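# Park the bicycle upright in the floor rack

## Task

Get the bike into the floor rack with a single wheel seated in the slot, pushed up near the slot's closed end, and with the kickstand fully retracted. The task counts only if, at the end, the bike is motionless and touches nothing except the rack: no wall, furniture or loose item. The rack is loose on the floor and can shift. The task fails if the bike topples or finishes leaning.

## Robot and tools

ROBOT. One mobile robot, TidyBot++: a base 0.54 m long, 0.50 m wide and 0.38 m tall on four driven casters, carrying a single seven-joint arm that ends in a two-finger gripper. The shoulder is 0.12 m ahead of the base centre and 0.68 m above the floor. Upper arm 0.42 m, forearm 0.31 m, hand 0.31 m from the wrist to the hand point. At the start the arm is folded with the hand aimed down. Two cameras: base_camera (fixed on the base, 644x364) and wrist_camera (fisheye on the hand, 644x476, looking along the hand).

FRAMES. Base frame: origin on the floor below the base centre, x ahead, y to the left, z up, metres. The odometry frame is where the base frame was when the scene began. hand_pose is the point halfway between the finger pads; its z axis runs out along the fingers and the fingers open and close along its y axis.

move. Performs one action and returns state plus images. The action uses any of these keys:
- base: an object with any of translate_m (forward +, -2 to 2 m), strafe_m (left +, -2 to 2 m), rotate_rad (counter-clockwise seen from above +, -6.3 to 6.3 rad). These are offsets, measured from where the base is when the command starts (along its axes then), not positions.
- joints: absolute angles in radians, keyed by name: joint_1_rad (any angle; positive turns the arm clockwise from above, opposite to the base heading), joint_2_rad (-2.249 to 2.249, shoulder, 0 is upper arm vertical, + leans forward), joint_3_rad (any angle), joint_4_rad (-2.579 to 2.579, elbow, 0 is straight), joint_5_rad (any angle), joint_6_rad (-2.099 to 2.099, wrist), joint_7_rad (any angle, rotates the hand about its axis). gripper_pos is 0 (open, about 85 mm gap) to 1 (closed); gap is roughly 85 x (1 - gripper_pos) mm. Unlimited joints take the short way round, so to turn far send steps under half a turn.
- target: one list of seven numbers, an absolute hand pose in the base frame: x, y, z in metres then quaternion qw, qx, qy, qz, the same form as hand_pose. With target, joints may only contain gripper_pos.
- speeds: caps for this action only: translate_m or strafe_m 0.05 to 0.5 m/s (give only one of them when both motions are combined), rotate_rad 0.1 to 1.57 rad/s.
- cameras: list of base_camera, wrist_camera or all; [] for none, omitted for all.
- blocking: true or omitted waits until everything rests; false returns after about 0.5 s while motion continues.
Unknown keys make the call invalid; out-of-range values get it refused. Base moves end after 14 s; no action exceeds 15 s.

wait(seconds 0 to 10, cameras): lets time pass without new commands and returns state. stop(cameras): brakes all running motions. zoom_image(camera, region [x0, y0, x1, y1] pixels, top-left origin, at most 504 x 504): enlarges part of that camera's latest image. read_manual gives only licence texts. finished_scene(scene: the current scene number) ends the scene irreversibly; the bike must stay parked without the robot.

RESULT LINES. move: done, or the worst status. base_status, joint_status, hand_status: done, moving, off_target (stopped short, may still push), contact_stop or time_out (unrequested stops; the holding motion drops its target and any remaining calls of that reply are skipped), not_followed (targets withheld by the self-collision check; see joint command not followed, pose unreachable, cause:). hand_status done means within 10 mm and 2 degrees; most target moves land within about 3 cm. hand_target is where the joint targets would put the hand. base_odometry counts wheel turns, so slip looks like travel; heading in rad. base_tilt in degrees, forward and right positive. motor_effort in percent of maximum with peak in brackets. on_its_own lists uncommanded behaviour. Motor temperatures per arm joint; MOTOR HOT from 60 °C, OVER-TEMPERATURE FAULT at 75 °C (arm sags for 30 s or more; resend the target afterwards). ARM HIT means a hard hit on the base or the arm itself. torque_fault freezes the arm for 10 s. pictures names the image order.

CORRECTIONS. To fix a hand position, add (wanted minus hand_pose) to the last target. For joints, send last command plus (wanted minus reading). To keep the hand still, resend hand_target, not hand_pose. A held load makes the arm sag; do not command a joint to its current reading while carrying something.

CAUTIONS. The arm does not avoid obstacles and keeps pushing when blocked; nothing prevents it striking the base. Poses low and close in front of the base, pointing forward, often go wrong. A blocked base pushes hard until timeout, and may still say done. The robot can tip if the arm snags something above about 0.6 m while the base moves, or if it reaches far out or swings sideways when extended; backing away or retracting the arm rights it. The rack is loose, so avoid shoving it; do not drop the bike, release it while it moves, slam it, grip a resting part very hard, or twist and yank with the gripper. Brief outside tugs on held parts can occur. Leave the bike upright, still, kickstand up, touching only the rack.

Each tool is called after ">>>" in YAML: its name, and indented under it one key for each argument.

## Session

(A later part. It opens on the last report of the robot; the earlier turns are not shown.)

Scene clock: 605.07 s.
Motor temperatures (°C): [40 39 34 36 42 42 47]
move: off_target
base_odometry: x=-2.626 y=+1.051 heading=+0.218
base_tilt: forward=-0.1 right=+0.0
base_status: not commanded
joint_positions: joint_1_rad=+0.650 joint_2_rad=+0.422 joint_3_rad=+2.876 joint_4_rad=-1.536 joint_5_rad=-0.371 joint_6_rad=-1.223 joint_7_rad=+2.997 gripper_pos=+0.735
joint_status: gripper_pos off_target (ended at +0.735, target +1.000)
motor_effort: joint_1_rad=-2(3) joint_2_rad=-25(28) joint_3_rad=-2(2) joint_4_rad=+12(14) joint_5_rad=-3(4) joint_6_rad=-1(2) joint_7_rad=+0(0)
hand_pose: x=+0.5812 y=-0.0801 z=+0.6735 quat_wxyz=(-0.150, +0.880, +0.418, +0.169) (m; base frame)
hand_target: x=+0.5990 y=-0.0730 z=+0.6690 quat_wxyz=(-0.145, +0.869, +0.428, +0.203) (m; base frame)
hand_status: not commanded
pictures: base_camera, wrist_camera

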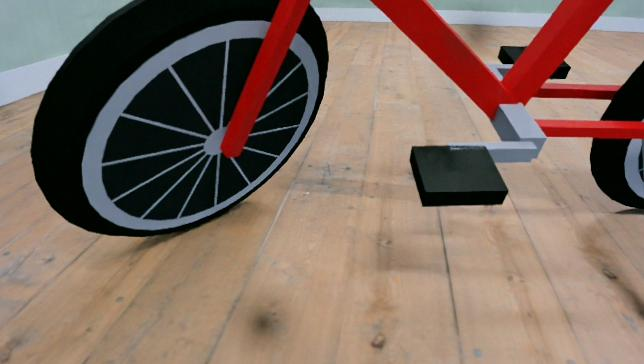

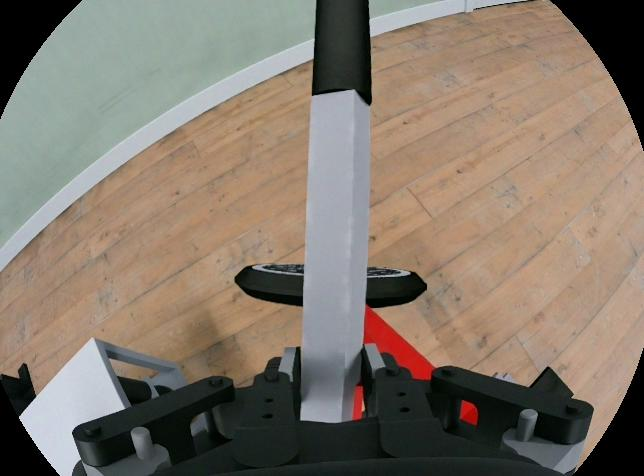

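>>> move:
  base: {"translate_m": 0.052, "strafe_m": 0.005}
  target: [0.599, -0.073, 0.676, -0.1665, 0.8983, 0.380, 0.144]
  cameras: ["wrist_camera"]

>>> move:
  base: {"translate_m": 0.052, "strafe_m": 0.005}
  target: [0.599, -0.073, 0.683, -0.1868, 0.9223, 0.3294, 0.0843]

Scene clock: 649.57 s.
Motor temperatures (°C): [40 38 34 36 42 42 46]
move: off_target
base_odometry: x=-2.576 y=+1.067 heading=+0.217
base_tilt: forward=+0.0 right=+0.0
base_status: done
joint_positions: joint_1_rad=+0.626 joint_2_rad=+0.445 joint_3_rad=+2.922 joint_4_rad=-1.454 joint_5_rad=-0.356 joint_6_rad=-1.276 joint_7_rad=+2.911 gripper_pos=+0.735
joint_status: not commanded
motor_effort: joint_1_rad=-7(10) joint_2_rad=-24(27) joint_3_rad=-5(8) joint_4_rad=+15(18) joint_5_rad=-8(10) joint_6_rad=+8(9) joint_7_rad=+1(1)
hand_pose: x=+0.5928 y=-0.0993 z=+0.6823 quat_wxyz=(-0.147, +0.899, +0.382, +0.157) (m; base frame)
hand_target: x=+0.5990 y=-0.0730 z=+0.6760 quat_wxyz=(-0.167, +0.898, +0.380, +0.144) (m; base frame)
hand_status: off_target (0.028 m and 2.7 deg from the pose sent, 0.019 m and 5.9 deg at the start)
pictures: wrist_camera

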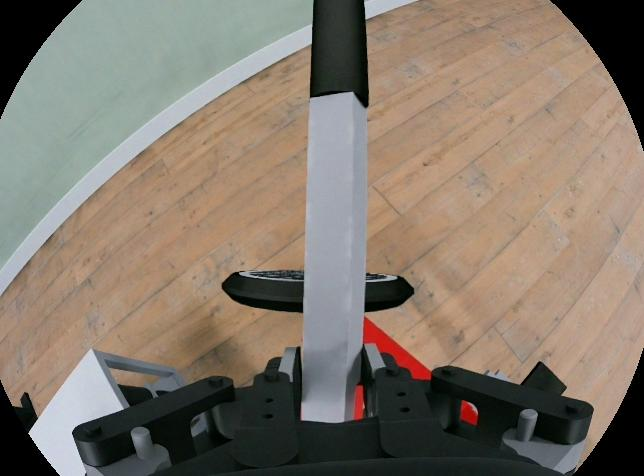

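Scene clock: 650.77 s.
Motor temperatures (°C): [40 38 34 36 42 42 46]
move: off_target
base_odometry: x=-2.526 y=+1.083 heading=+0.217
base_tilt: forward=-0.1 right=+0.0
base_status: done
joint_positions: joint_1_rad=+0.534 joint_2_rad=+0.502 joint_3_rad=+2.936 joint_4_rad=-1.327 joint_5_rad=-0.332 joint_6_rad=-1.388 joint_7_rad=+2.741 gripper_pos=+0.735
joint_status: not commanded
motor_effort: joint_1_rad=-3(10) joint_2_rad=-29(31) joint_3_rad=-2(8) joint_4_rad=+13(18) joint_5_rad=-6(11) joint_6_rad=+3(8) joint_7_rad=-1(1)
hand_pose: x=+0.6093 y=-0.0732 z=+0.6919 quat_wxyz=(-0.175, +0.910, +0.357, +0.120) (m; base frame)
hand_target: x=+0.5990 y=-0.0730 z=+0.6830 quat_wxyz=(-0.187, +0.922, +0.329, +0.084) (m; base frame)
hand_status: off_target (0.014 m and 5.5 deg from the pose sent, 0.027 m and 11.6 deg at the start)
pictures: base_camera, wrist_camera

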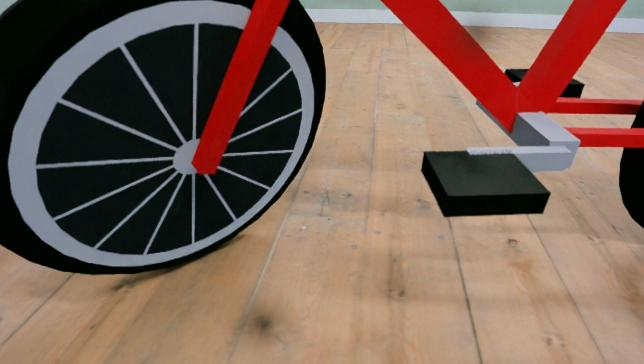

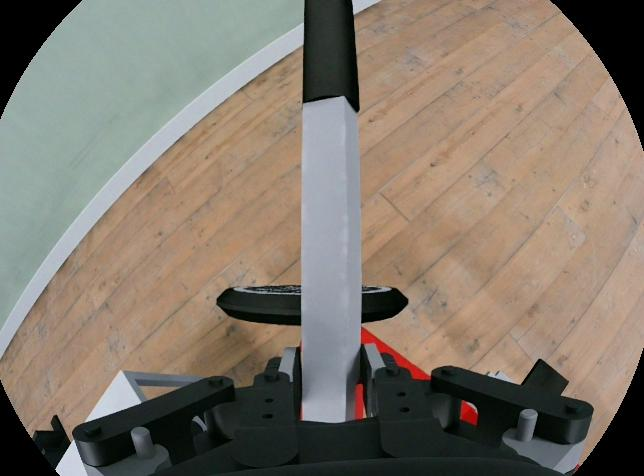

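>>> move:
  base: {"translate_m": -0.118, "strafe_m": 0.21}
  speeds: {"strafe_m": 0.2}

Scene clock: 668.30 s.
Motor temperatures (°C): [40 38 34 36 42 42 46]
move: done
base_odometry: x=-2.686 y=+1.263 heading=+0.217
base_tilt: forward=-0.1 right=+0.0
base_status: done
joint_positions: joint_1_rad=+0.533 joint_2_rad=+0.506 joint_3_rad=+2.933 joint_4_rad=-1.321 joint_5_rad=-0.316 joint_6_rad=-1.417 joint_7_rad=+2.736 gripper_pos=+0.736
joint_status: not commanded
motor_effort: joint_1_rad=-3(11) joint_2_rad=-30(31) joint_3_rad=-3(8) joint_4_rad=+15(20) joint_5_rad=-6(10) joint_6_rad=+3(8) joint_7_rad=-2(2)
hand_pose: x=+0.6010 y=-0.0725 z=+0.6906 quat_wxyz=(-0.181, +0.909, +0.361, +0.105) (m; base frame)
hand_target: x=+0.5990 y=-0.0730 z=+0.6830 quat_wxyz=(-0.187, +0.922, +0.329, +0.084) (m; base frame)
hand_status: not commanded
pictures: base_camera, wrist_camera

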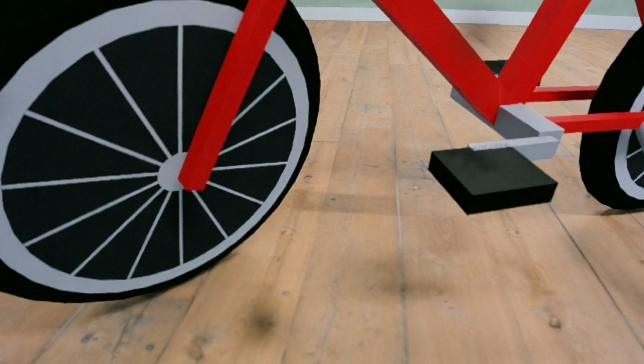

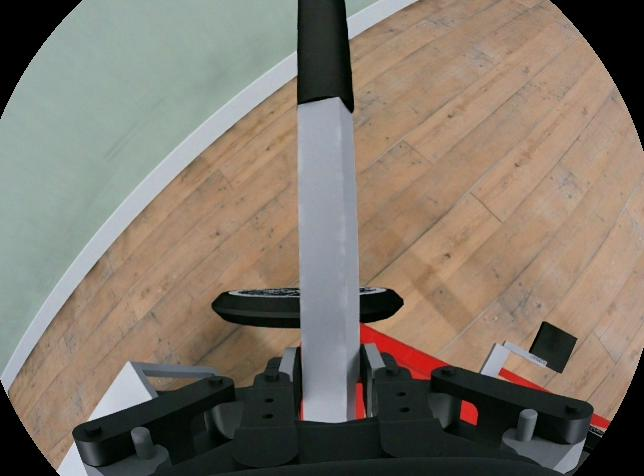

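>>> move:
  base: {"translate_m": -0.06, "strafe_m": -0.0274, "rotate_rad": 0.2243}
  speeds: {"translate_m": 0.1, "rotate_rad": 0.3}
  target: [0.599, -0.073, 0.683, -0.192, 0.9307, 0.3133, 0.0399]

>>> move:
  base: {"translate_m": -0.0642, "strafe_m": -0.0423, "rotate_rad": 0.2313}
  speeds: {"translate_m": 0.1, "rotate_rad": 0.3}

Scene clock: 695.00 s.
Motor temperatures (°C): [40 38 34 36 41 42 46]
move: off_target
base_odometry: x=-2.739 y=+1.223 heading=+0.441
base_tilt: forward=-0.1 right=+0.0
base_status: done
joint_positions: joint_1_rad=+0.488 joint_2_rad=+0.548 joint_3_rad=+2.938 joint_4_rad=-1.236 joint_5_rad=-0.277 joint_6_rad=-1.474 joint_7_rad=+2.643 gripper_pos=+0.736
joint_status: not commanded
motor_effort: joint_1_rad=-2(9) joint_2_rad=-30(32) joint_3_rad=-2(8) joint_4_rad=+13(17) joint_5_rad=-5(10) joint_6_rad=+0(3) joint_7_rad=-1(2)
hand_pose: x=+0.6121 y=-0.0697 z=+0.6919 quat_wxyz=(-0.179, +0.917, +0.347, +0.079) (m; base frame)
hand_target: x=+0.5990 y=-0.0730 z=+0.6830 quat_wxyz=(-0.192, +0.929, +0.313, +0.040) (m; base frame)
hand_status: off_target (0.016 m and 6.2 deg from the pose sent, 0.008 m and 9.7 deg at the start)
pictures: base_camera, wrist_camera

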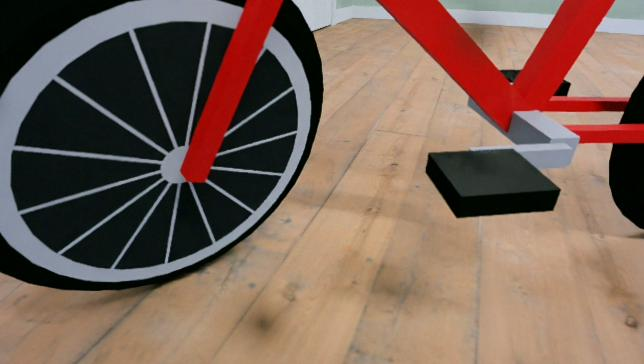

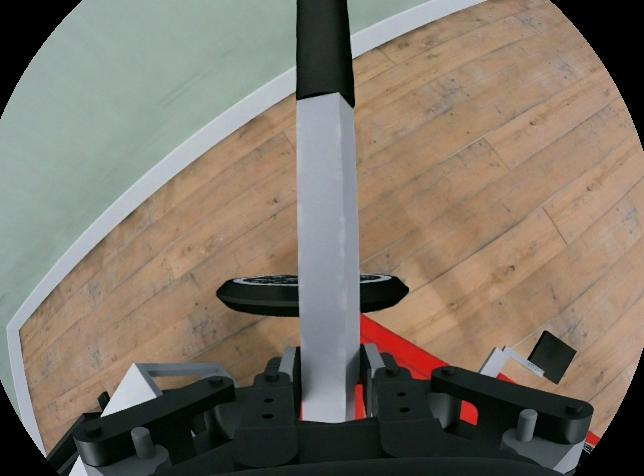

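Scene clock: 696.93 s.
Motor temperatures (°C): [40 38 34 36 41 42 46]
move: done
base_odometry: x=-2.779 y=+1.157 heading=+0.672
base_tilt: forward=+0.0 right=+0.0
base_status: done
joint_positions: joint_1_rad=+0.486 joint_2_rad=+0.551 joint_3_rad=+2.940 joint_4_rad=-1.228 joint_5_rad=-0.273 joint_6_rad=-1.476 joint_7_rad=+2.635 gripper_pos=+0.736
joint_status: not commanded
motor_effort: joint_1_rad=-2(8) joint_2_rad=-30(32) joint_3_rad=-3(7) joint_4_rad=+13(16) joint_5_rad=-5(9) joint_6_rad=-2(4) joint_7_rad=+0(1)
hand_pose: x=+0.6139 y=-0.0716 z=+0.6920 quat_wxyz=(-0.177, +0.919, +0.344, +0.078) (m; base frame)
hand_target: x=+0.5990 y=-0.0730 z=+0.6830 quat_wxyz=(-0.192, +0.929, +0.313, +0.040) (m; base frame)
hand_status: not commanded
pictures: base_camera, wrist_camera

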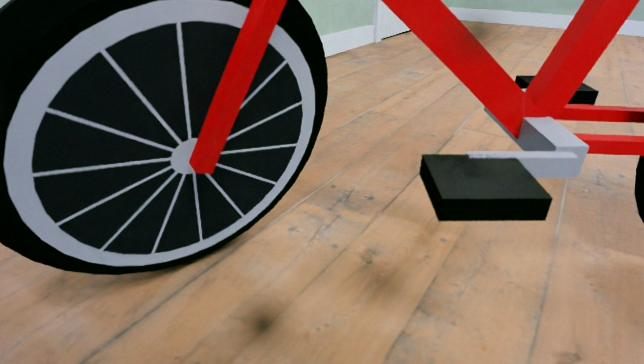

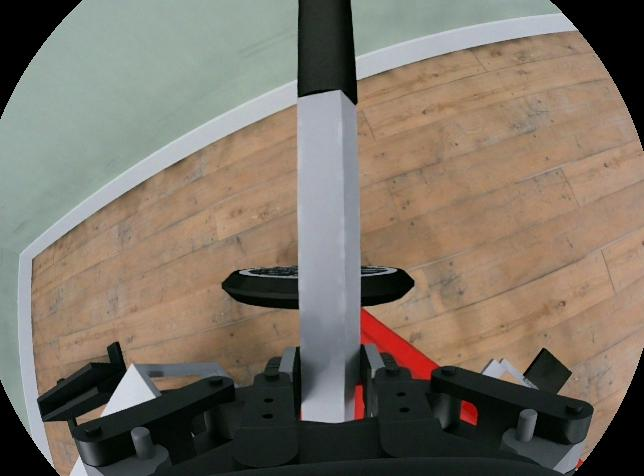

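>>> move:
  base: {"translate_m": -0.045, "strafe_m": -0.046, "rotate_rad": 0.2313}
  speeds: {"translate_m": 0.1, "rotate_rad": 0.3}
  target: [0.599, -0.073, 0.683, -0.1726, 0.9318, 0.3139, 0.0796]

>>> zoom_image:
  camera: "wrist_camera"
  region: [20, 220, 420, 440]

Scene clock: 706.90 s.
Motor temperatures (°C): [40 38 34 36 41 42 46]
move: off_target
base_odometry: x=-2.786 y=+1.093 heading=+0.904
base_tilt: forward=-0.1 right=+0.0
base_status: done
joint_positions: joint_1_rad=+0.502 joint_2_rad=+0.506 joint_3_rad=+2.948 joint_4_rad=-1.299 joint_5_rad=-0.273 joint_6_rad=-1.452 joint_7_rad=+2.635 gripper_pos=+0.736
joint_status: not commanded
motor_effort: joint_1_rad=-2(7) joint_2_rad=-27(31) joint_3_rad=-2(6) joint_4_rad=+13(14) joint_5_rad=-4(8) joint_6_rad=-2(5) joint_7_rad=+0(1)
hand_pose: x=+0.5951 y=-0.0753 z=+0.6917 quat_wxyz=(-0.172, +0.924, +0.332, +0.074) (m; base frame)
hand_target: x=+0.5990 y=-0.0730 z=+0.6830 quat_wxyz=(-0.172, +0.930, +0.313, +0.080) (m; base frame)
hand_status: off_target (0.010 m and 2.3 deg from the pose sent, 0.017 m and 3.8 deg at the start)
pictures: base_camera, wrist_camera

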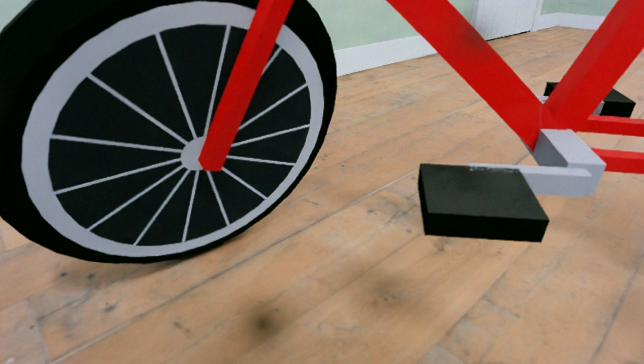

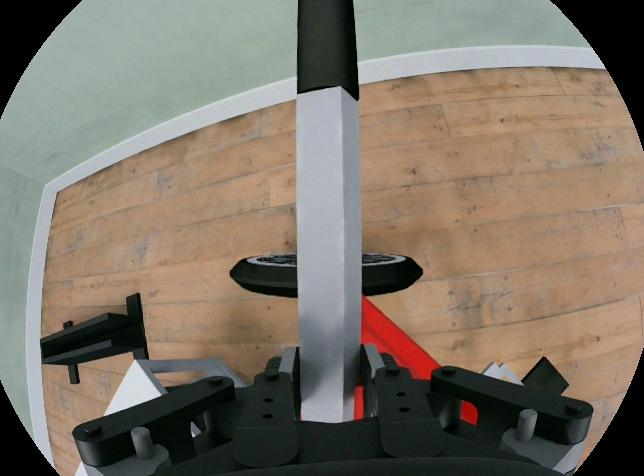

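Scaled by 1.260.

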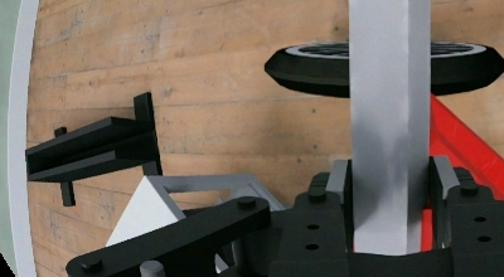

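>>> zoom_image:
  camera: "wrist_camera"
  region: [20, 270, 180, 400]

Scaled by 3.150.

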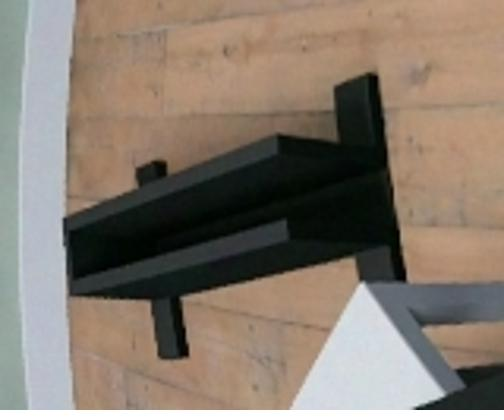

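>>> move:
  base: {"translate_m": -0.11, "strafe_m": -0.046, "rotate_rad": 0.3316}
  speeds: {"translate_m": 0.1, "rotate_rad": 0.3}

>>> zoom_image:
  camera: "wrist_camera"
  region: [20, 220, 270, 420]

Scene clock: 769.17 s.
Motor temperatures (°C): [40 38 33 36 41 42 46]
move: done
base_odometry: x=-2.818 y=+0.978 heading=+1.236
base_tilt: forward=-0.1 right=+0.1
base_status: done
joint_positions: joint_1_rad=+0.504 joint_2_rad=+0.501 joint_3_rad=+2.953 joint_4_rad=-1.307 joint_5_rad=-0.273 joint_6_rad=-1.448 joint_7_rad=+2.635 gripper_pos=+0.736
joint_status: not commanded
motor_effort: joint_1_rad=-2(8) joint_2_rad=-29(30) joint_3_rad=-3(7) joint_4_rad=+13(16) joint_5_rad=-5(9) joint_6_rad=-3(5) joint_7_rad=+0(1)
hand_pose: x=+0.5931 y=-0.0770 z=+0.6912 quat_wxyz=(-0.171, +0.926, +0.329, +0.074) (m; base frame)
hand_target: x=+0.5990 y=-0.0730 z=+0.6830 quat_wxyz=(-0.172, +0.930, +0.313, +0.080) (m; base frame)
hand_status: not commanded
pictures: base_camera, wrist_camera

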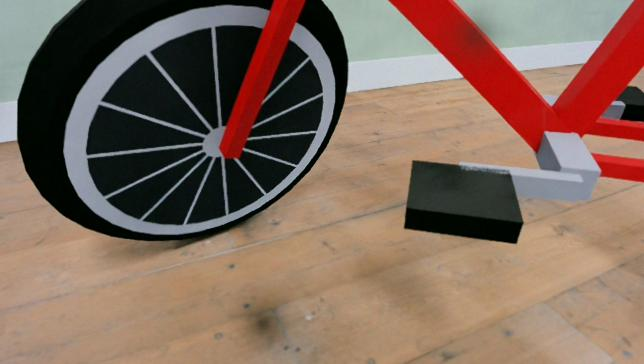

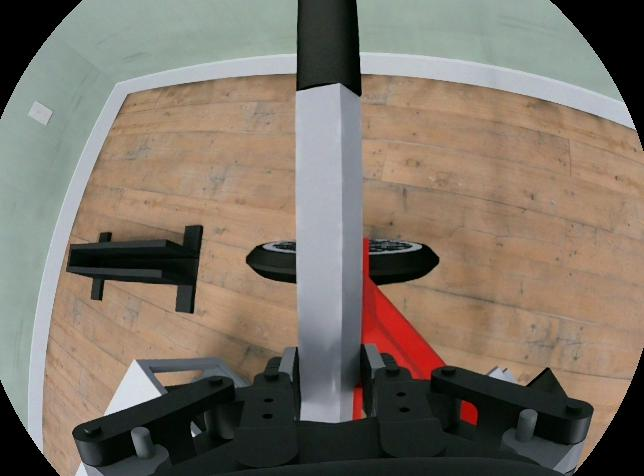

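Scaled by 2.016.

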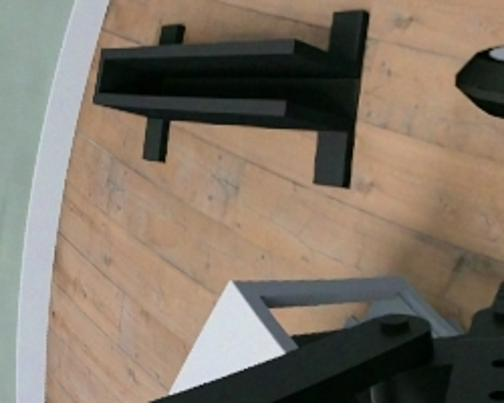

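>>> zoom_image:
  camera: "wrist_camera"
  region: [55, 210, 215, 330]

>>> zoom_image:
  camera: "wrist_camera"
  region: [230, 210, 450, 310]

Scaled by 3.150.

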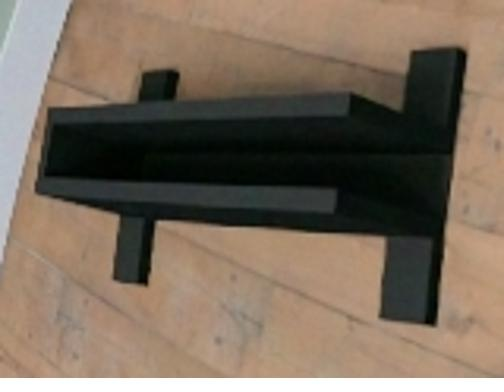

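Scaled by 2.291.

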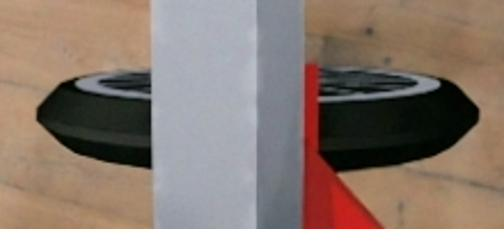

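>>> move:
  base: {"translate_m": -0.051, "strafe_m": 0.013}
  target: [0.599, -0.073, 0.678, -0.1495, 0.9296, 0.3217, 0.1144]
  cameras: ["base_camera"]

>>> move:
  base: {"translate_m": -0.051, "strafe_m": 0.013}
  target: [0.599, -0.073, 0.670, -0.1258, 0.9257, 0.3288, 0.1488]

Scene clock: 927.87 s.
Motor temperatures (°C): [40 38 33 36 41 41 46]
move: off_target
base_odometry: x=-2.847 y=+0.934 heading=+1.237
base_tilt: forward=-0.1 right=+0.0
base_status: done
joint_positions: joint_1_rad=+0.519 joint_2_rad=+0.443 joint_3_rad=+2.961 joint_4_rad=-1.421 joint_5_rad=-0.273 joint_6_rad=-1.366 joint_7_rad=+2.635 gripper_pos=+0.736
joint_status: not commanded
motor_effort: joint_1_rad=-4(5) joint_2_rad=-24(29) joint_3_rad=-5(5) joint_4_rad=+14(17) joint_5_rad=-8(9) joint_6_rad=+0(6) joint_7_rad=+0(1)
hand_pose: x=+0.5751 y=-0.0795 z=+0.6821 quat_wxyz=(-0.156, +0.934, +0.312, +0.079) (m; base frame)
hand_target: x=+0.5990 y=-0.0730 z=+0.6780 quat_wxyz=(-0.149, +0.928, +0.321, +0.114) (m; base frame)
hand_status: off_target (0.025 m and 4.3 deg from the pose sent, 0.015 m and 5.4 deg at the start)
pictures: base_camera

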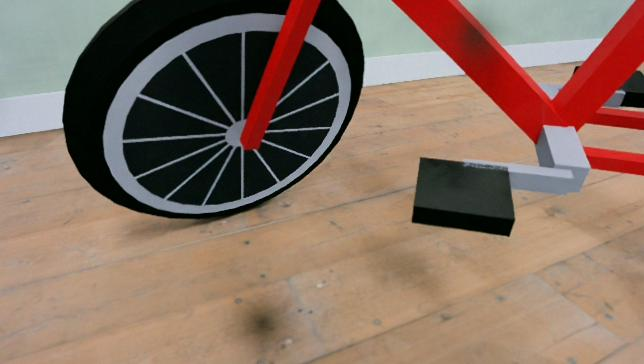

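Scene clock: 928.83 s.
Motor temperatures (°C): [40 38 33 36 41 41 46]
move: off_target
base_odometry: x=-2.876 y=+0.890 heading=+1.237
base_tilt: forward=+0.0 right=+0.0
base_status: done
joint_positions: joint_1_rad=+0.528 joint_2_rad=+0.406 joint_3_rad=+2.961 joint_4_rad=-1.499 joint_5_rad=-0.292 joint_6_rad=-1.224 joint_7_rad=+2.667 gripper_pos=+0.736
joint_status: not commanded
motor_effort: joint_1_rad=-2(7) joint_2_rad=-25(28) joint_3_rad=-1(5) joint_4_rad=+11(16) joint_5_rad=-2(9) joint_6_rad=+0(8) joint_7_rad=+0(1)
hand_pose: x=+0.5885 y=-0.0853 z=+0.6752 quat_wxyz=(-0.124, +0.936, +0.308, +0.120) (m; base frame)
hand_target: x=+0.5990 y=-0.0730 z=+0.6700 quat_wxyz=(-0.126, +0.924, +0.328, +0.149) (m; base frame)
hand_status: off_target (0.017 m and 4.2 deg from the pose sent, 0.028 m and 9.0 deg at the start)
pictures: base_camera, wrist_camera

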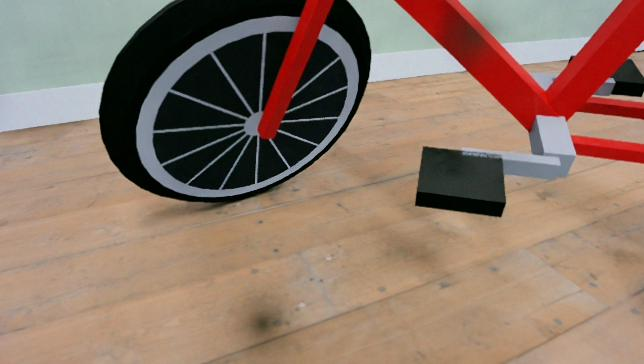

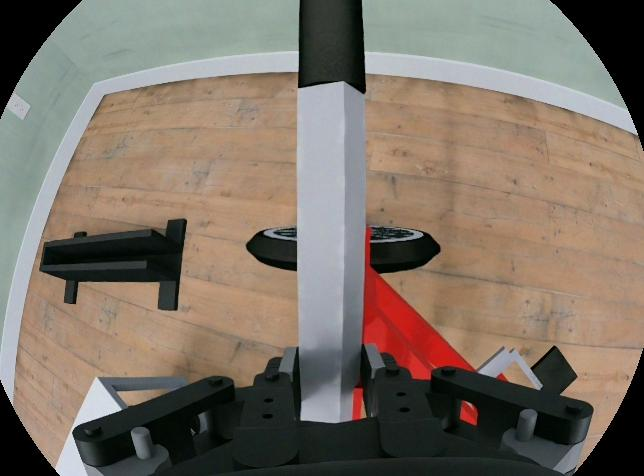

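>>> move:

Scene clock: 951.50 s.
Motor temperatures (°C): [40 38 33 36 41 41 46]
base_odometry: x=-2.876 y=+0.890 heading=+1.237
base_tilt: forward=+0.0 right=+0.0
base_status: done
joint_positions: joint_1_rad=+0.528 joint_2_rad=+0.406 joint_3_rad=+2.961 joint_4_rad=-1.499 joint_5_rad=-0.292 joint_6_rad=-1.224 joint_7_rad=+2.667 gripper_pos=+0.736
joint_status: not commanded
motor_effort: joint_1_rad=-2(7) joint_2_rad=-25(28) joint_3_rad=-1(5) joint_4_rad=+12(16) joint_5_rad=-3(9) joint_6_rad=+0(8) joint_7_rad=+0(1)
hand_pose: x=+0.5884 y=-0.0852 z=+0.6753 quat_wxyz=(-0.124, +0.936, +0.308, +0.120) (m; base frame)
hand_target: x=+0.5990 y=-0.0730 z=+0.6700 quat_wxyz=(-0.126, +0.924, +0.328, +0.149) (m; base frame)
hand_status: off_target (0.017 m and 4.2 deg from the pose sent, 0.028 m and 9.0 deg at the start)
pictures: base_camera, wrist_camera

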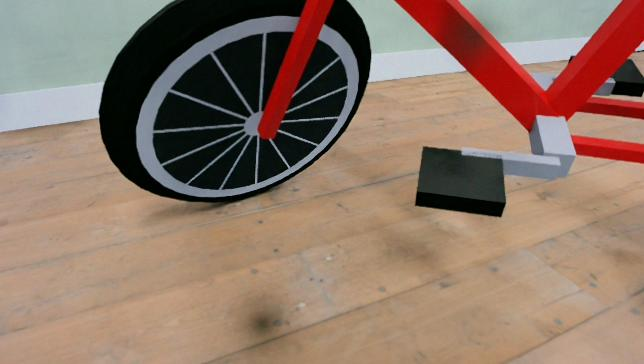

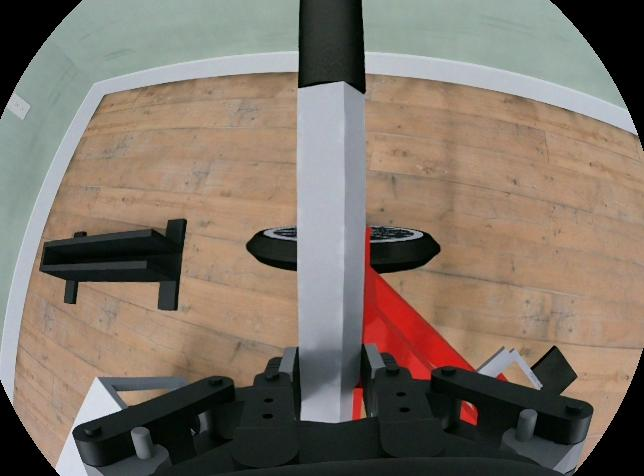

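>>> move:
  joints: {"gripper_pos": 0.6}

>>> move:
  joints: {"gripper_pos": 0.0}

Scene clock: 968.10 s.
Motor temperatures (°C): [40 38 33 36 41 41 46]
move: done
base_odometry: x=-2.876 y=+0.890 heading=+1.237
base_tilt: forward=-0.1 right=+0.0
base_status: not commanded
joint_positions: joint_1_rad=+0.528 joint_2_rad=+0.407 joint_3_rad=+2.961 joint_4_rad=-1.510 joint_5_rad=-0.292 joint_6_rad=-1.223 joint_7_rad=+2.667 gripper_pos=+0.600
joint_status: all done
motor_effort: joint_1_rad=-1(2) joint_2_rad=-28(30) joint_3_rad=+0(2) joint_4_rad=+14(15) joint_5_rad=-3(4) joint_6_rad=+0(2) joint_7_rad=+0(0)
hand_pose: x=+0.5849 y=-0.0837 z=+0.6719 quat_wxyz=(-0.127, +0.936, +0.308, +0.116) (m; base frame)
hand_target: x=+0.5990 y=-0.0730 z=+0.6700 quat_wxyz=(-0.126, +0.924, +0.328, +0.149) (m; base frame)
hand_status: not commanded
pictures: base_camera, wrist_camera

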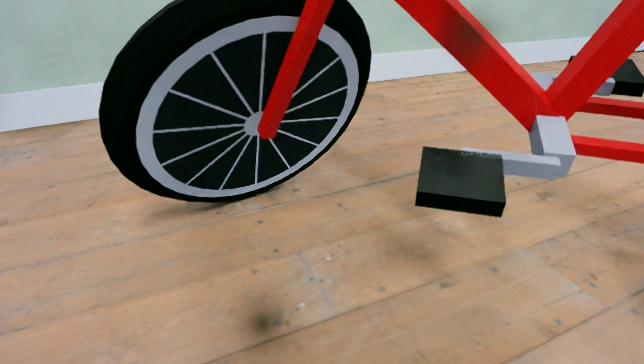

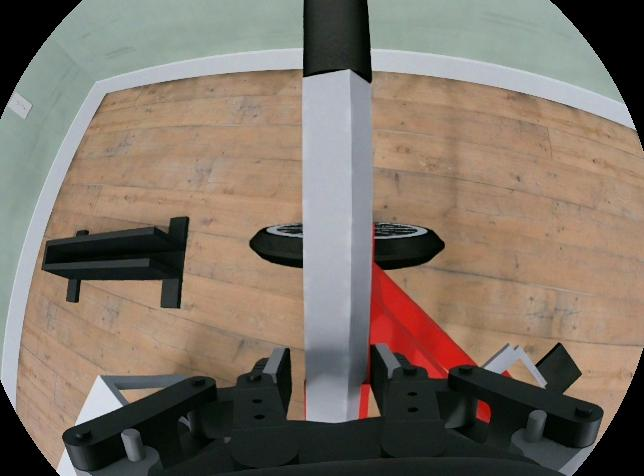

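Scene clock: 968.97 s.
Motor temperatures (°C): [40 38 33 36 41 41 46]
move: done
base_odometry: x=-2.876 y=+0.890 heading=+1.237
base_tilt: forward=+0.0 right=+0.0
base_status: not commanded
joint_positions: joint_1_rad=+0.528 joint_2_rad=+0.407 joint_3_rad=+2.961 joint_4_rad=-1.510 joint_5_rad=-0.292 joint_6_rad=-1.223 joint_7_rad=+2.667 gripper_pos=+0.000
joint_status: all done
motor_effort: joint_1_rad=-1(1) joint_2_rad=-28(28) joint_3_rad=+0(1) joint_4_rad=+13(15) joint_5_rad=-3(3) joint_6_rad=+0(1) joint_7_rad=+0(0)
hand_pose: x=+0.5848 y=-0.0836 z=+0.6718 quat_wxyz=(-0.127, +0.936, +0.308, +0.116) (m; base frame)
hand_target: x=+0.5990 y=-0.0730 z=+0.6700 quat_wxyz=(-0.126, +0.924, +0.328, +0.149) (m; base frame)
hand_status: not commanded
pictures: base_camera, wrist_camera

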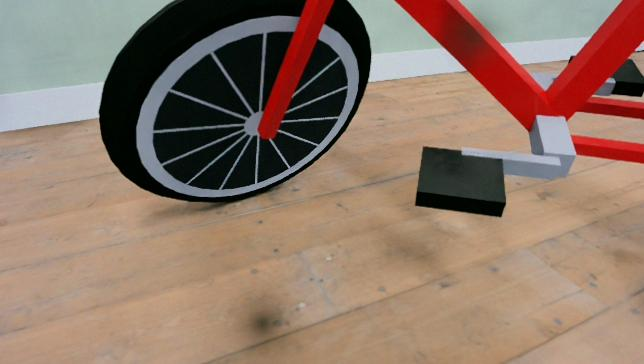

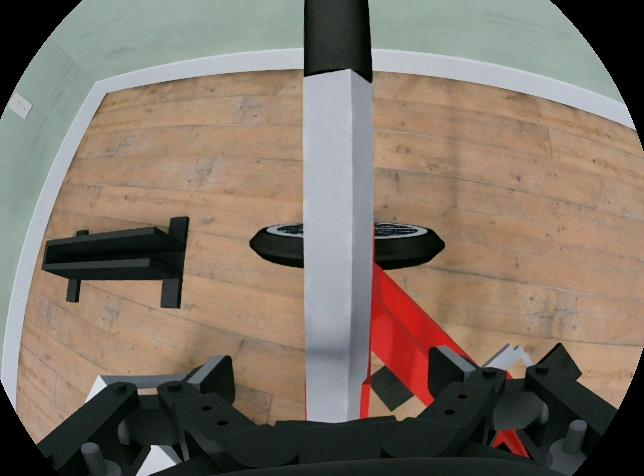

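>>> move:
  target: [0.578, -0.12, 0.81, -0.1258, 0.9257, 0.3288, 0.1488]

Scene clock: 974.23 s.
Motor temperatures (°C): [40 38 33 36 41 41 46]
move: off_target
base_odometry: x=-2.876 y=+0.890 heading=+1.237
base_tilt: forward=+0.0 right=+0.0
base_status: not commanded
joint_positions: joint_1_rad=+0.557 joint_2_rad=+0.372 joint_3_rad=+3.035 joint_4_rad=-1.179 joint_5_rad=-0.292 joint_6_rad=-1.537 joint_7_rad=+2.667 gripper_pos=+0.000
joint_status: not commanded
motor_effort: joint_1_rad=-1(2) joint_2_rad=-28(30) joint_3_rad=+0(1) joint_4_rad=+15(16) joint_5_rad=-2(3) joint_6_rad=+0(2) joint_7_rad=+0(0)
hand_pose: x=+0.5899 y=-0.1354 z=+0.7875 quat_wxyz=(-0.098, +0.937, +0.308, +0.135) (m; base frame)
hand_target: x=+0.5780 y=-0.1200 z=+0.8100 quat_wxyz=(-0.126, +0.924, +0.328, +0.149) (m; base frame)
hand_status: off_target (0.030 m and 4.5 deg from the pose sent, 0.143 m and 4.6 deg at the start)
pictures: base_camera, wrist_camera

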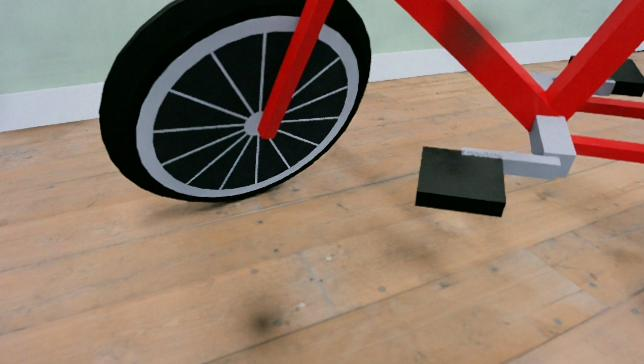

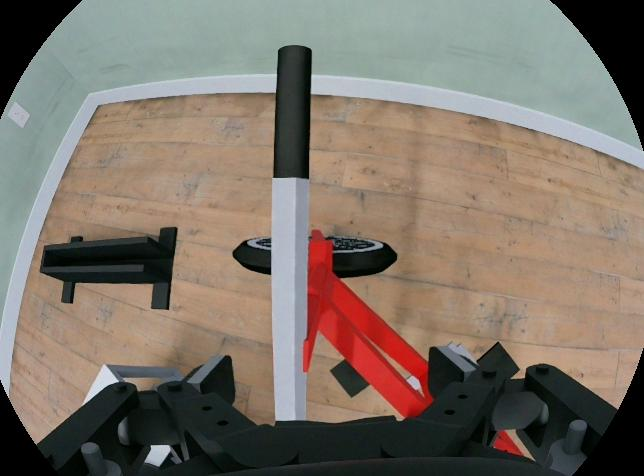

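>>> move:
  base: {"translate_m": -0.15}
  speeds: {"translate_m": 0.3}

>>> move:
  target: [0.42, 0.0, 0.88, -0.0, 1.0, 0.0, 0.0]
  base: {"rotate_rad": -0.25}

Scene clock: 992.53 s.
Motor temperatures (°C): [40 38 33 36 41 41 46]
move: done
base_odometry: x=-2.925 y=+0.748 heading=+1.237
base_tilt: forward=-0.1 right=+0.0
base_status: done
joint_positions: joint_1_rad=+0.563 joint_2_rad=+0.362 joint_3_rad=+3.038 joint_4_rad=-1.178 joint_5_rad=-0.292 joint_6_rad=-1.545 joint_7_rad=+2.667 gripper_pos=+0.000
joint_status: not commanded
motor_effort: joint_1_rad=-1(2) joint_2_rad=-28(31) joint_3_rad=+0(1) joint_4_rad=+15(16) joint_5_rad=-3(3) joint_6_rad=+0(2) joint_7_rad=+0(0)
hand_pose: x=+0.5863 y=-0.1374 z=+0.7919 quat_wxyz=(-0.096, +0.938, +0.306, +0.136) (m; base frame)
hand_target: x=+0.5780 y=-0.1200 z=+0.8100 quat_wxyz=(-0.126, +0.924, +0.328, +0.149) (m; base frame)
hand_status: not commanded
pictures: base_camera, wrist_camera

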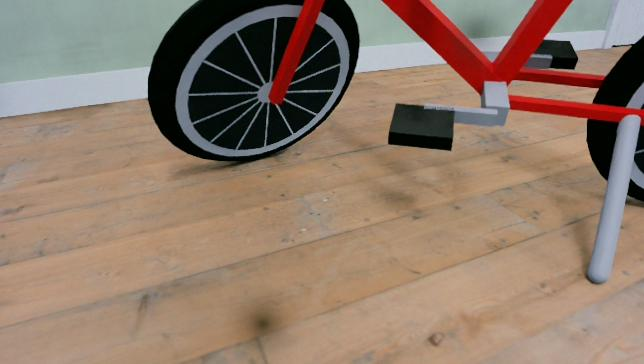

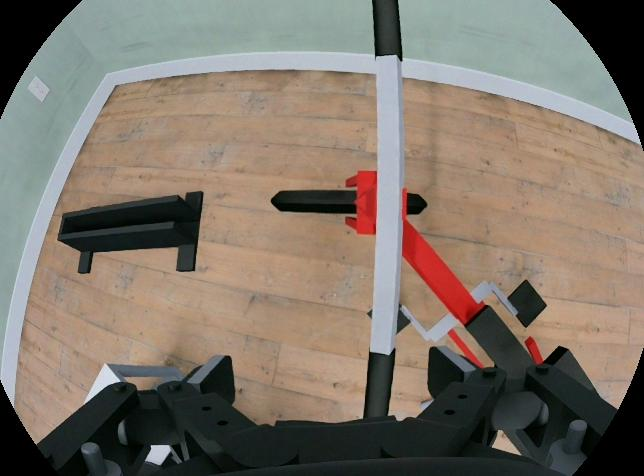

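Scene clock: 994.77 s.
Motor temperatures (°C): [40 38 33 36 41 41 46]
move: off_target
base_odometry: x=-2.925 y=+0.748 heading=+0.987
base_tilt: forward=+0.0 right=+0.0
base_status: done
joint_positions: joint_1_rad=-0.008 joint_2_rad=+0.015 joint_3_rad=+3.148 joint_4_rad=-1.257 joint_5_rad=-0.074 joint_6_rad=-1.781 joint_7_rad=+1.656 gripper_pos=+0.000
joint_status: not commanded
motor_effort: joint_1_rad=+0(5) joint_2_rad=-16(30) joint_3_rad=+1(3) joint_4_rad=+15(17) joint_5_rad=+0(4) joint_6_rad=+0(2) joint_7_rad=+0(0)
hand_pose: x=+0.4533 y=+0.0245 z=+0.8857 quat_wxyz=(-0.034, +0.997, +0.053, +0.046) (m; base frame)
hand_target: x=+0.4200 y=+0.0000 z=+0.8800 quat_wxyz=(+0.000, +1.000, +0.000, +0.000) (m; base frame)
hand_status: off_target (0.042 m and 8.9 deg from the pose sent, 0.233 m and 40.7 deg at the start)
pictures: base_camera, wrist_camera

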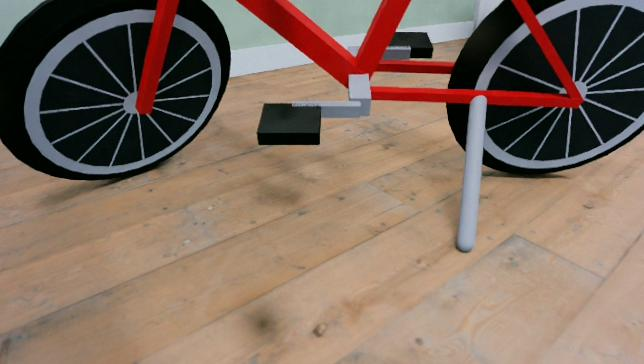

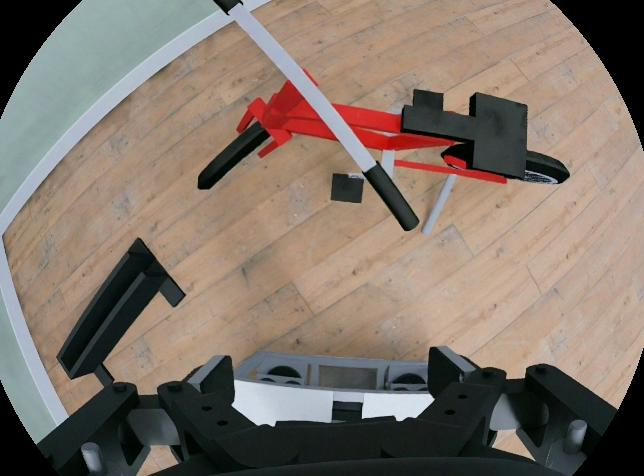

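>>> move:
  base: {"translate_m": 0.12, "strafe_m": -0.107}
  speeds: {"translate_m": 0.2}
  target: [0.53, 0.0, 0.84, 0.0616, 0.7044, 0.7044, 0.0616]

Scene clock: 1032.20 s.
Motor temperatures (°C): [39 38 33 36 41 41 46]
move: off_target
base_odometry: x=-2.770 y=+0.789 heading=+0.987
base_tilt: forward=+0.0 right=+0.0
base_status: done
joint_positions: joint_1_rad=+0.064 joint_2_rad=+0.099 joint_3_rad=+3.075 joint_4_rad=-1.282 joint_5_rad=-0.061 joint_6_rad=-1.622 joint_7_rad=+3.058 gripper_pos=+0.000
joint_status: not commanded
motor_effort: joint_1_rad=-1(2) joint_2_rad=-19(20) joint_3_rad=+2(3) joint_4_rad=+16(16) joint_5_rad=+0(1) joint_6_rad=+2(3) joint_7_rad=+0(0)
hand_pose: x=+0.5116 y=+0.0200 z=+0.8524 quat_wxyz=(+0.022, +0.731, +0.678, +0.074) (m; base frame)
hand_target: x=+0.5300 y=+0.0000 z=+0.8400 quat_wxyz=(+0.062, +0.704, +0.704, +0.062) (m; base frame)
hand_status: off_target (0.030 m and 6.3 deg from the pose sent, 0.093 m and 84.5 deg at the start)
pictures: base_camera, wrist_camera

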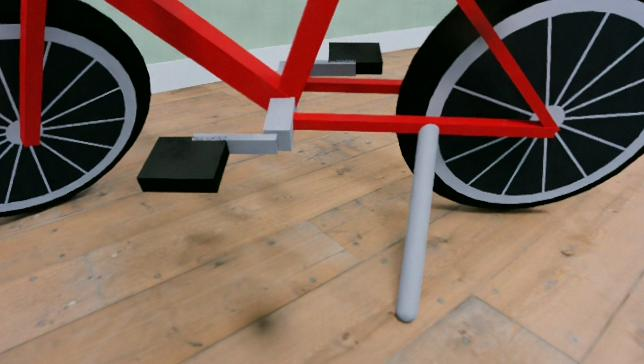

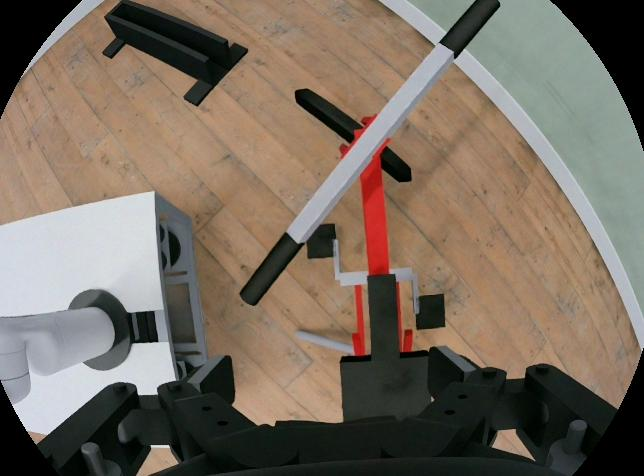

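>>> move:
  target: [0.613, 0.0, 0.73, 0.1009, 0.6756, 0.7286, 0.0491]

Scene clock: 1051.63 s.
Motor temperatures (°C): [39 37 33 36 41 41 46]
move: off_target
base_odometry: x=-2.770 y=+0.789 heading=+0.987
base_tilt: forward=-0.1 right=+0.0
base_status: not commanded
joint_positions: joint_1_rad=+0.106 joint_2_rad=+0.304 joint_3_rad=+2.935 joint_4_rad=-1.426 joint_5_rad=+0.086 joint_6_rad=-1.280 joint_7_rad=+3.058 gripper_pos=+0.000
joint_status: not commanded
motor_effort: joint_1_rad=-1(1) joint_2_rad=-26(30) joint_3_rad=+0(2) joint_4_rad=+15(17) joint_5_rad=+0(1) joint_6_rad=+1(2) joint_7_rad=+0(0)
hand_pose: x=+0.5945 y=+0.0166 z=+0.7282 quat_wxyz=(+0.053, +0.697, +0.713, +0.046) (m; base frame)
hand_target: x=+0.6130 y=+0.0000 z=+0.7300 quat_wxyz=(+0.101, +0.676, +0.729, +0.049) (m; base frame)
hand_status: off_target (0.025 m and 6.2 deg from the pose sent, 0.160 m and 12.7 deg at the start)
pictures: base_camera, wrist_camera

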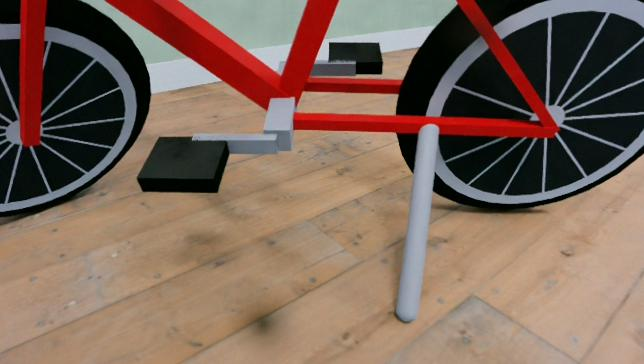

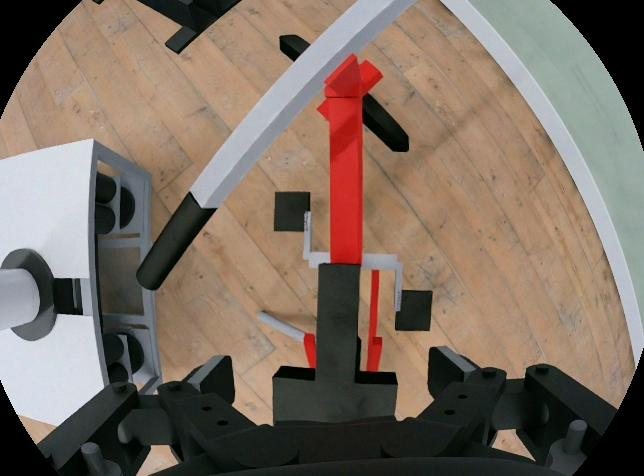

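>>> move:
  target: [0.636, 0.0, 0.635, 0.1009, 0.6756, 0.7286, 0.0491]
  joints: {"gripper_pos": 0.2}

Scene clock: 1061.03 s.
Motor temperatures (°C): [39 37 33 36 41 41 46]
move: off_target
base_odometry: x=-2.770 y=+0.789 heading=+0.987
base_tilt: forward=-0.1 right=+0.0
base_status: not commanded
joint_positions: joint_1_rad=+0.148 joint_2_rad=+0.428 joint_3_rad=+2.866 joint_4_rad=-1.566 joint_5_rad=+0.178 joint_6_rad=-1.030 joint_7_rad=+3.054 gripper_pos=+0.200
joint_status: all done
motor_effort: joint_1_rad=-1(1) joint_2_rad=-29(33) joint_3_rad=+0(1) joint_4_rad=+14(16) joint_5_rad=+1(1) joint_6_rad=+2(3) joint_7_rad=+0(0)
hand_pose: x=+0.6176 y=+0.0114 z=+0.6335 quat_wxyz=(+0.060, +0.673, +0.736, +0.037) (m; base frame)
hand_target: x=+0.6360 y=+0.0000 z=+0.6350 quat_wxyz=(+0.101, +0.676, +0.729, +0.049) (m; base frame)
hand_status: off_target (0.022 m and 4.9 deg from the pose sent, 0.103 m and 6.2 deg at the start)
pictures: base_camera, wrist_camera

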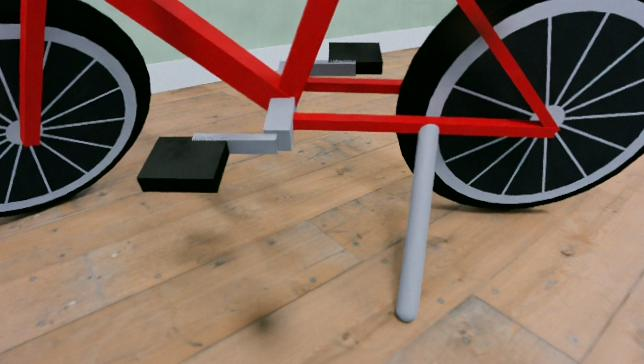

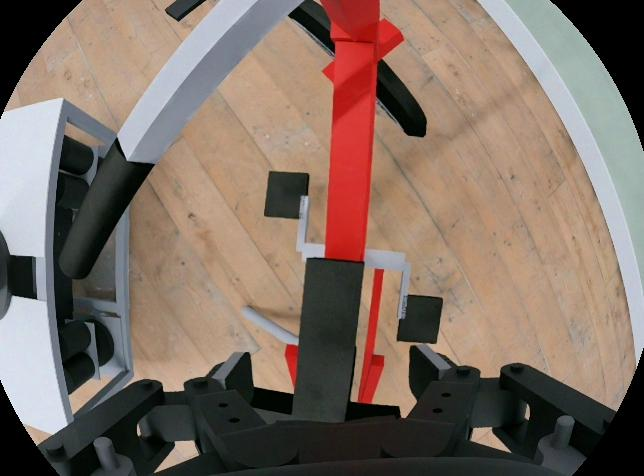

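>>> move:
  target: [0.638, 0.0, 0.595, 0.1021, 0.7055, 0.6969, 0.0753]

Scene clock: 1072.70 s.
Motor temperatures (°C): [39 37 33 36 41 41 46]
move: off_target
base_odometry: x=-2.770 y=+0.789 heading=+0.987
base_tilt: forward=+0.0 right=+0.0
base_status: not commanded
joint_positions: joint_1_rad=+0.187 joint_2_rad=+0.448 joint_3_rad=+2.840 joint_4_rad=-1.669 joint_5_rad=+0.207 joint_6_rad=-0.860 joint_7_rad=+2.957 gripper_pos=+0.200
joint_status: not commanded
motor_effort: joint_1_rad=+0(1) joint_2_rad=-29(30) joint_3_rad=-1(2) joint_4_rad=+14(15) joint_5_rad=+0(1) joint_6_rad=+1(3) joint_7_rad=+0(0)
hand_pose: x=+0.6231 y=+0.0073 z=+0.6000 quat_wxyz=(+0.073, +0.700, +0.708, +0.063) (m; base frame)
hand_target: x=+0.6380 y=+0.0000 z=+0.5950 quat_wxyz=(+0.102, +0.706, +0.697, +0.075) (m; base frame)
hand_status: off_target (0.017 m and 3.9 deg from the pose sent, 0.045 m and 8.7 deg at the start)
pictures: base_camera, wrist_camera

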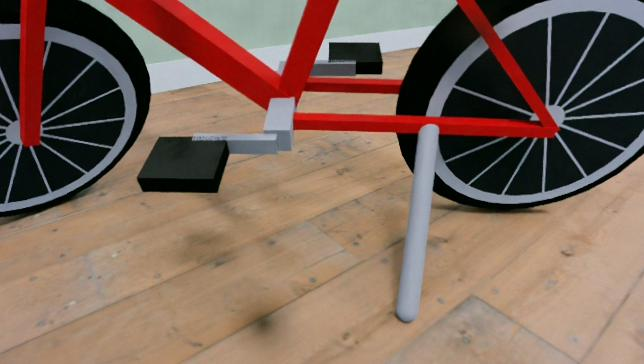

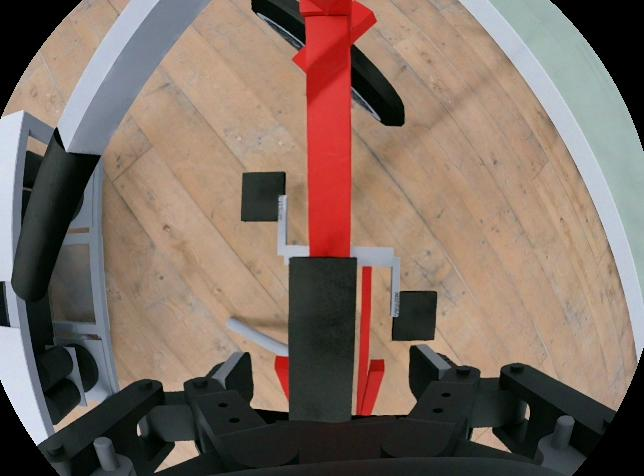

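>>> move:
  target: [0.644, 0.0, 0.535, 0.1021, 0.7055, 0.6969, 0.0753]

Scene clock: 1078.70 s.
Motor temperatures (°C): [39 37 33 36 41 41 46]
move: off_target
base_odometry: x=-2.770 y=+0.789 heading=+0.987
base_tilt: forward=+0.0 right=+0.0
base_status: not commanded
joint_positions: joint_1_rad=+0.189 joint_2_rad=+0.560 joint_3_rad=+2.826 joint_4_rad=-1.734 joint_5_rad=+0.319 joint_6_rad=-0.712 joint_7_rad=+2.853 gripper_pos=+0.200
joint_status: not commanded
motor_effort: joint_1_rad=-1(1) joint_2_rad=-31(34) joint_3_rad=-1(2) joint_4_rad=+12(15) joint_5_rad=+0(1) joint_6_rad=+2(3) joint_7_rad=+0(0)
hand_pose: x=+0.6285 y=+0.0027 z=+0.5343 quat_wxyz=(+0.075, +0.703, +0.705, +0.054) (m; base frame)
hand_target: x=+0.6440 y=+0.0000 z=+0.5350 quat_wxyz=(+0.102, +0.706, +0.697, +0.075) (m; base frame)
hand_status: off_target (0.016 m and 4.1 deg from the pose sent, 0.069 m and 3.9 deg at the start)
pictures: base_camera, wrist_camera

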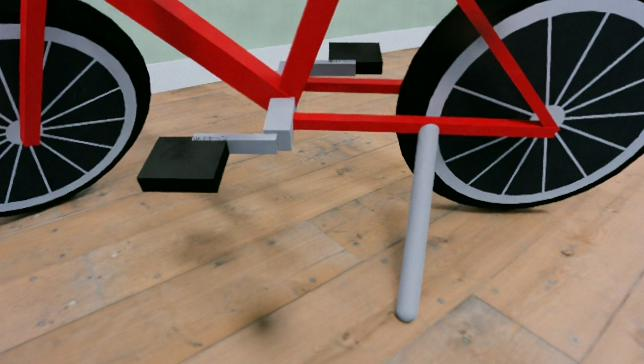

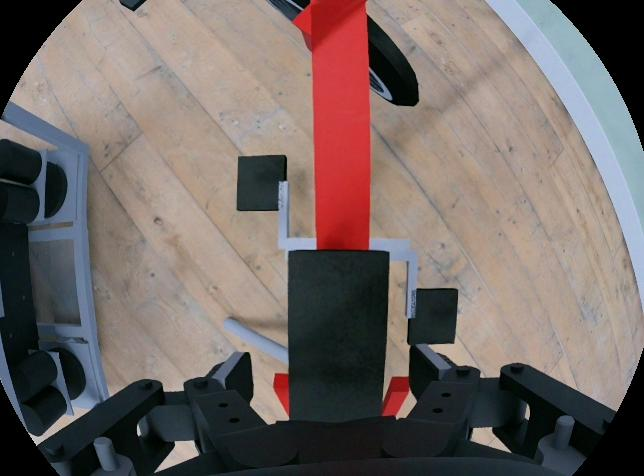

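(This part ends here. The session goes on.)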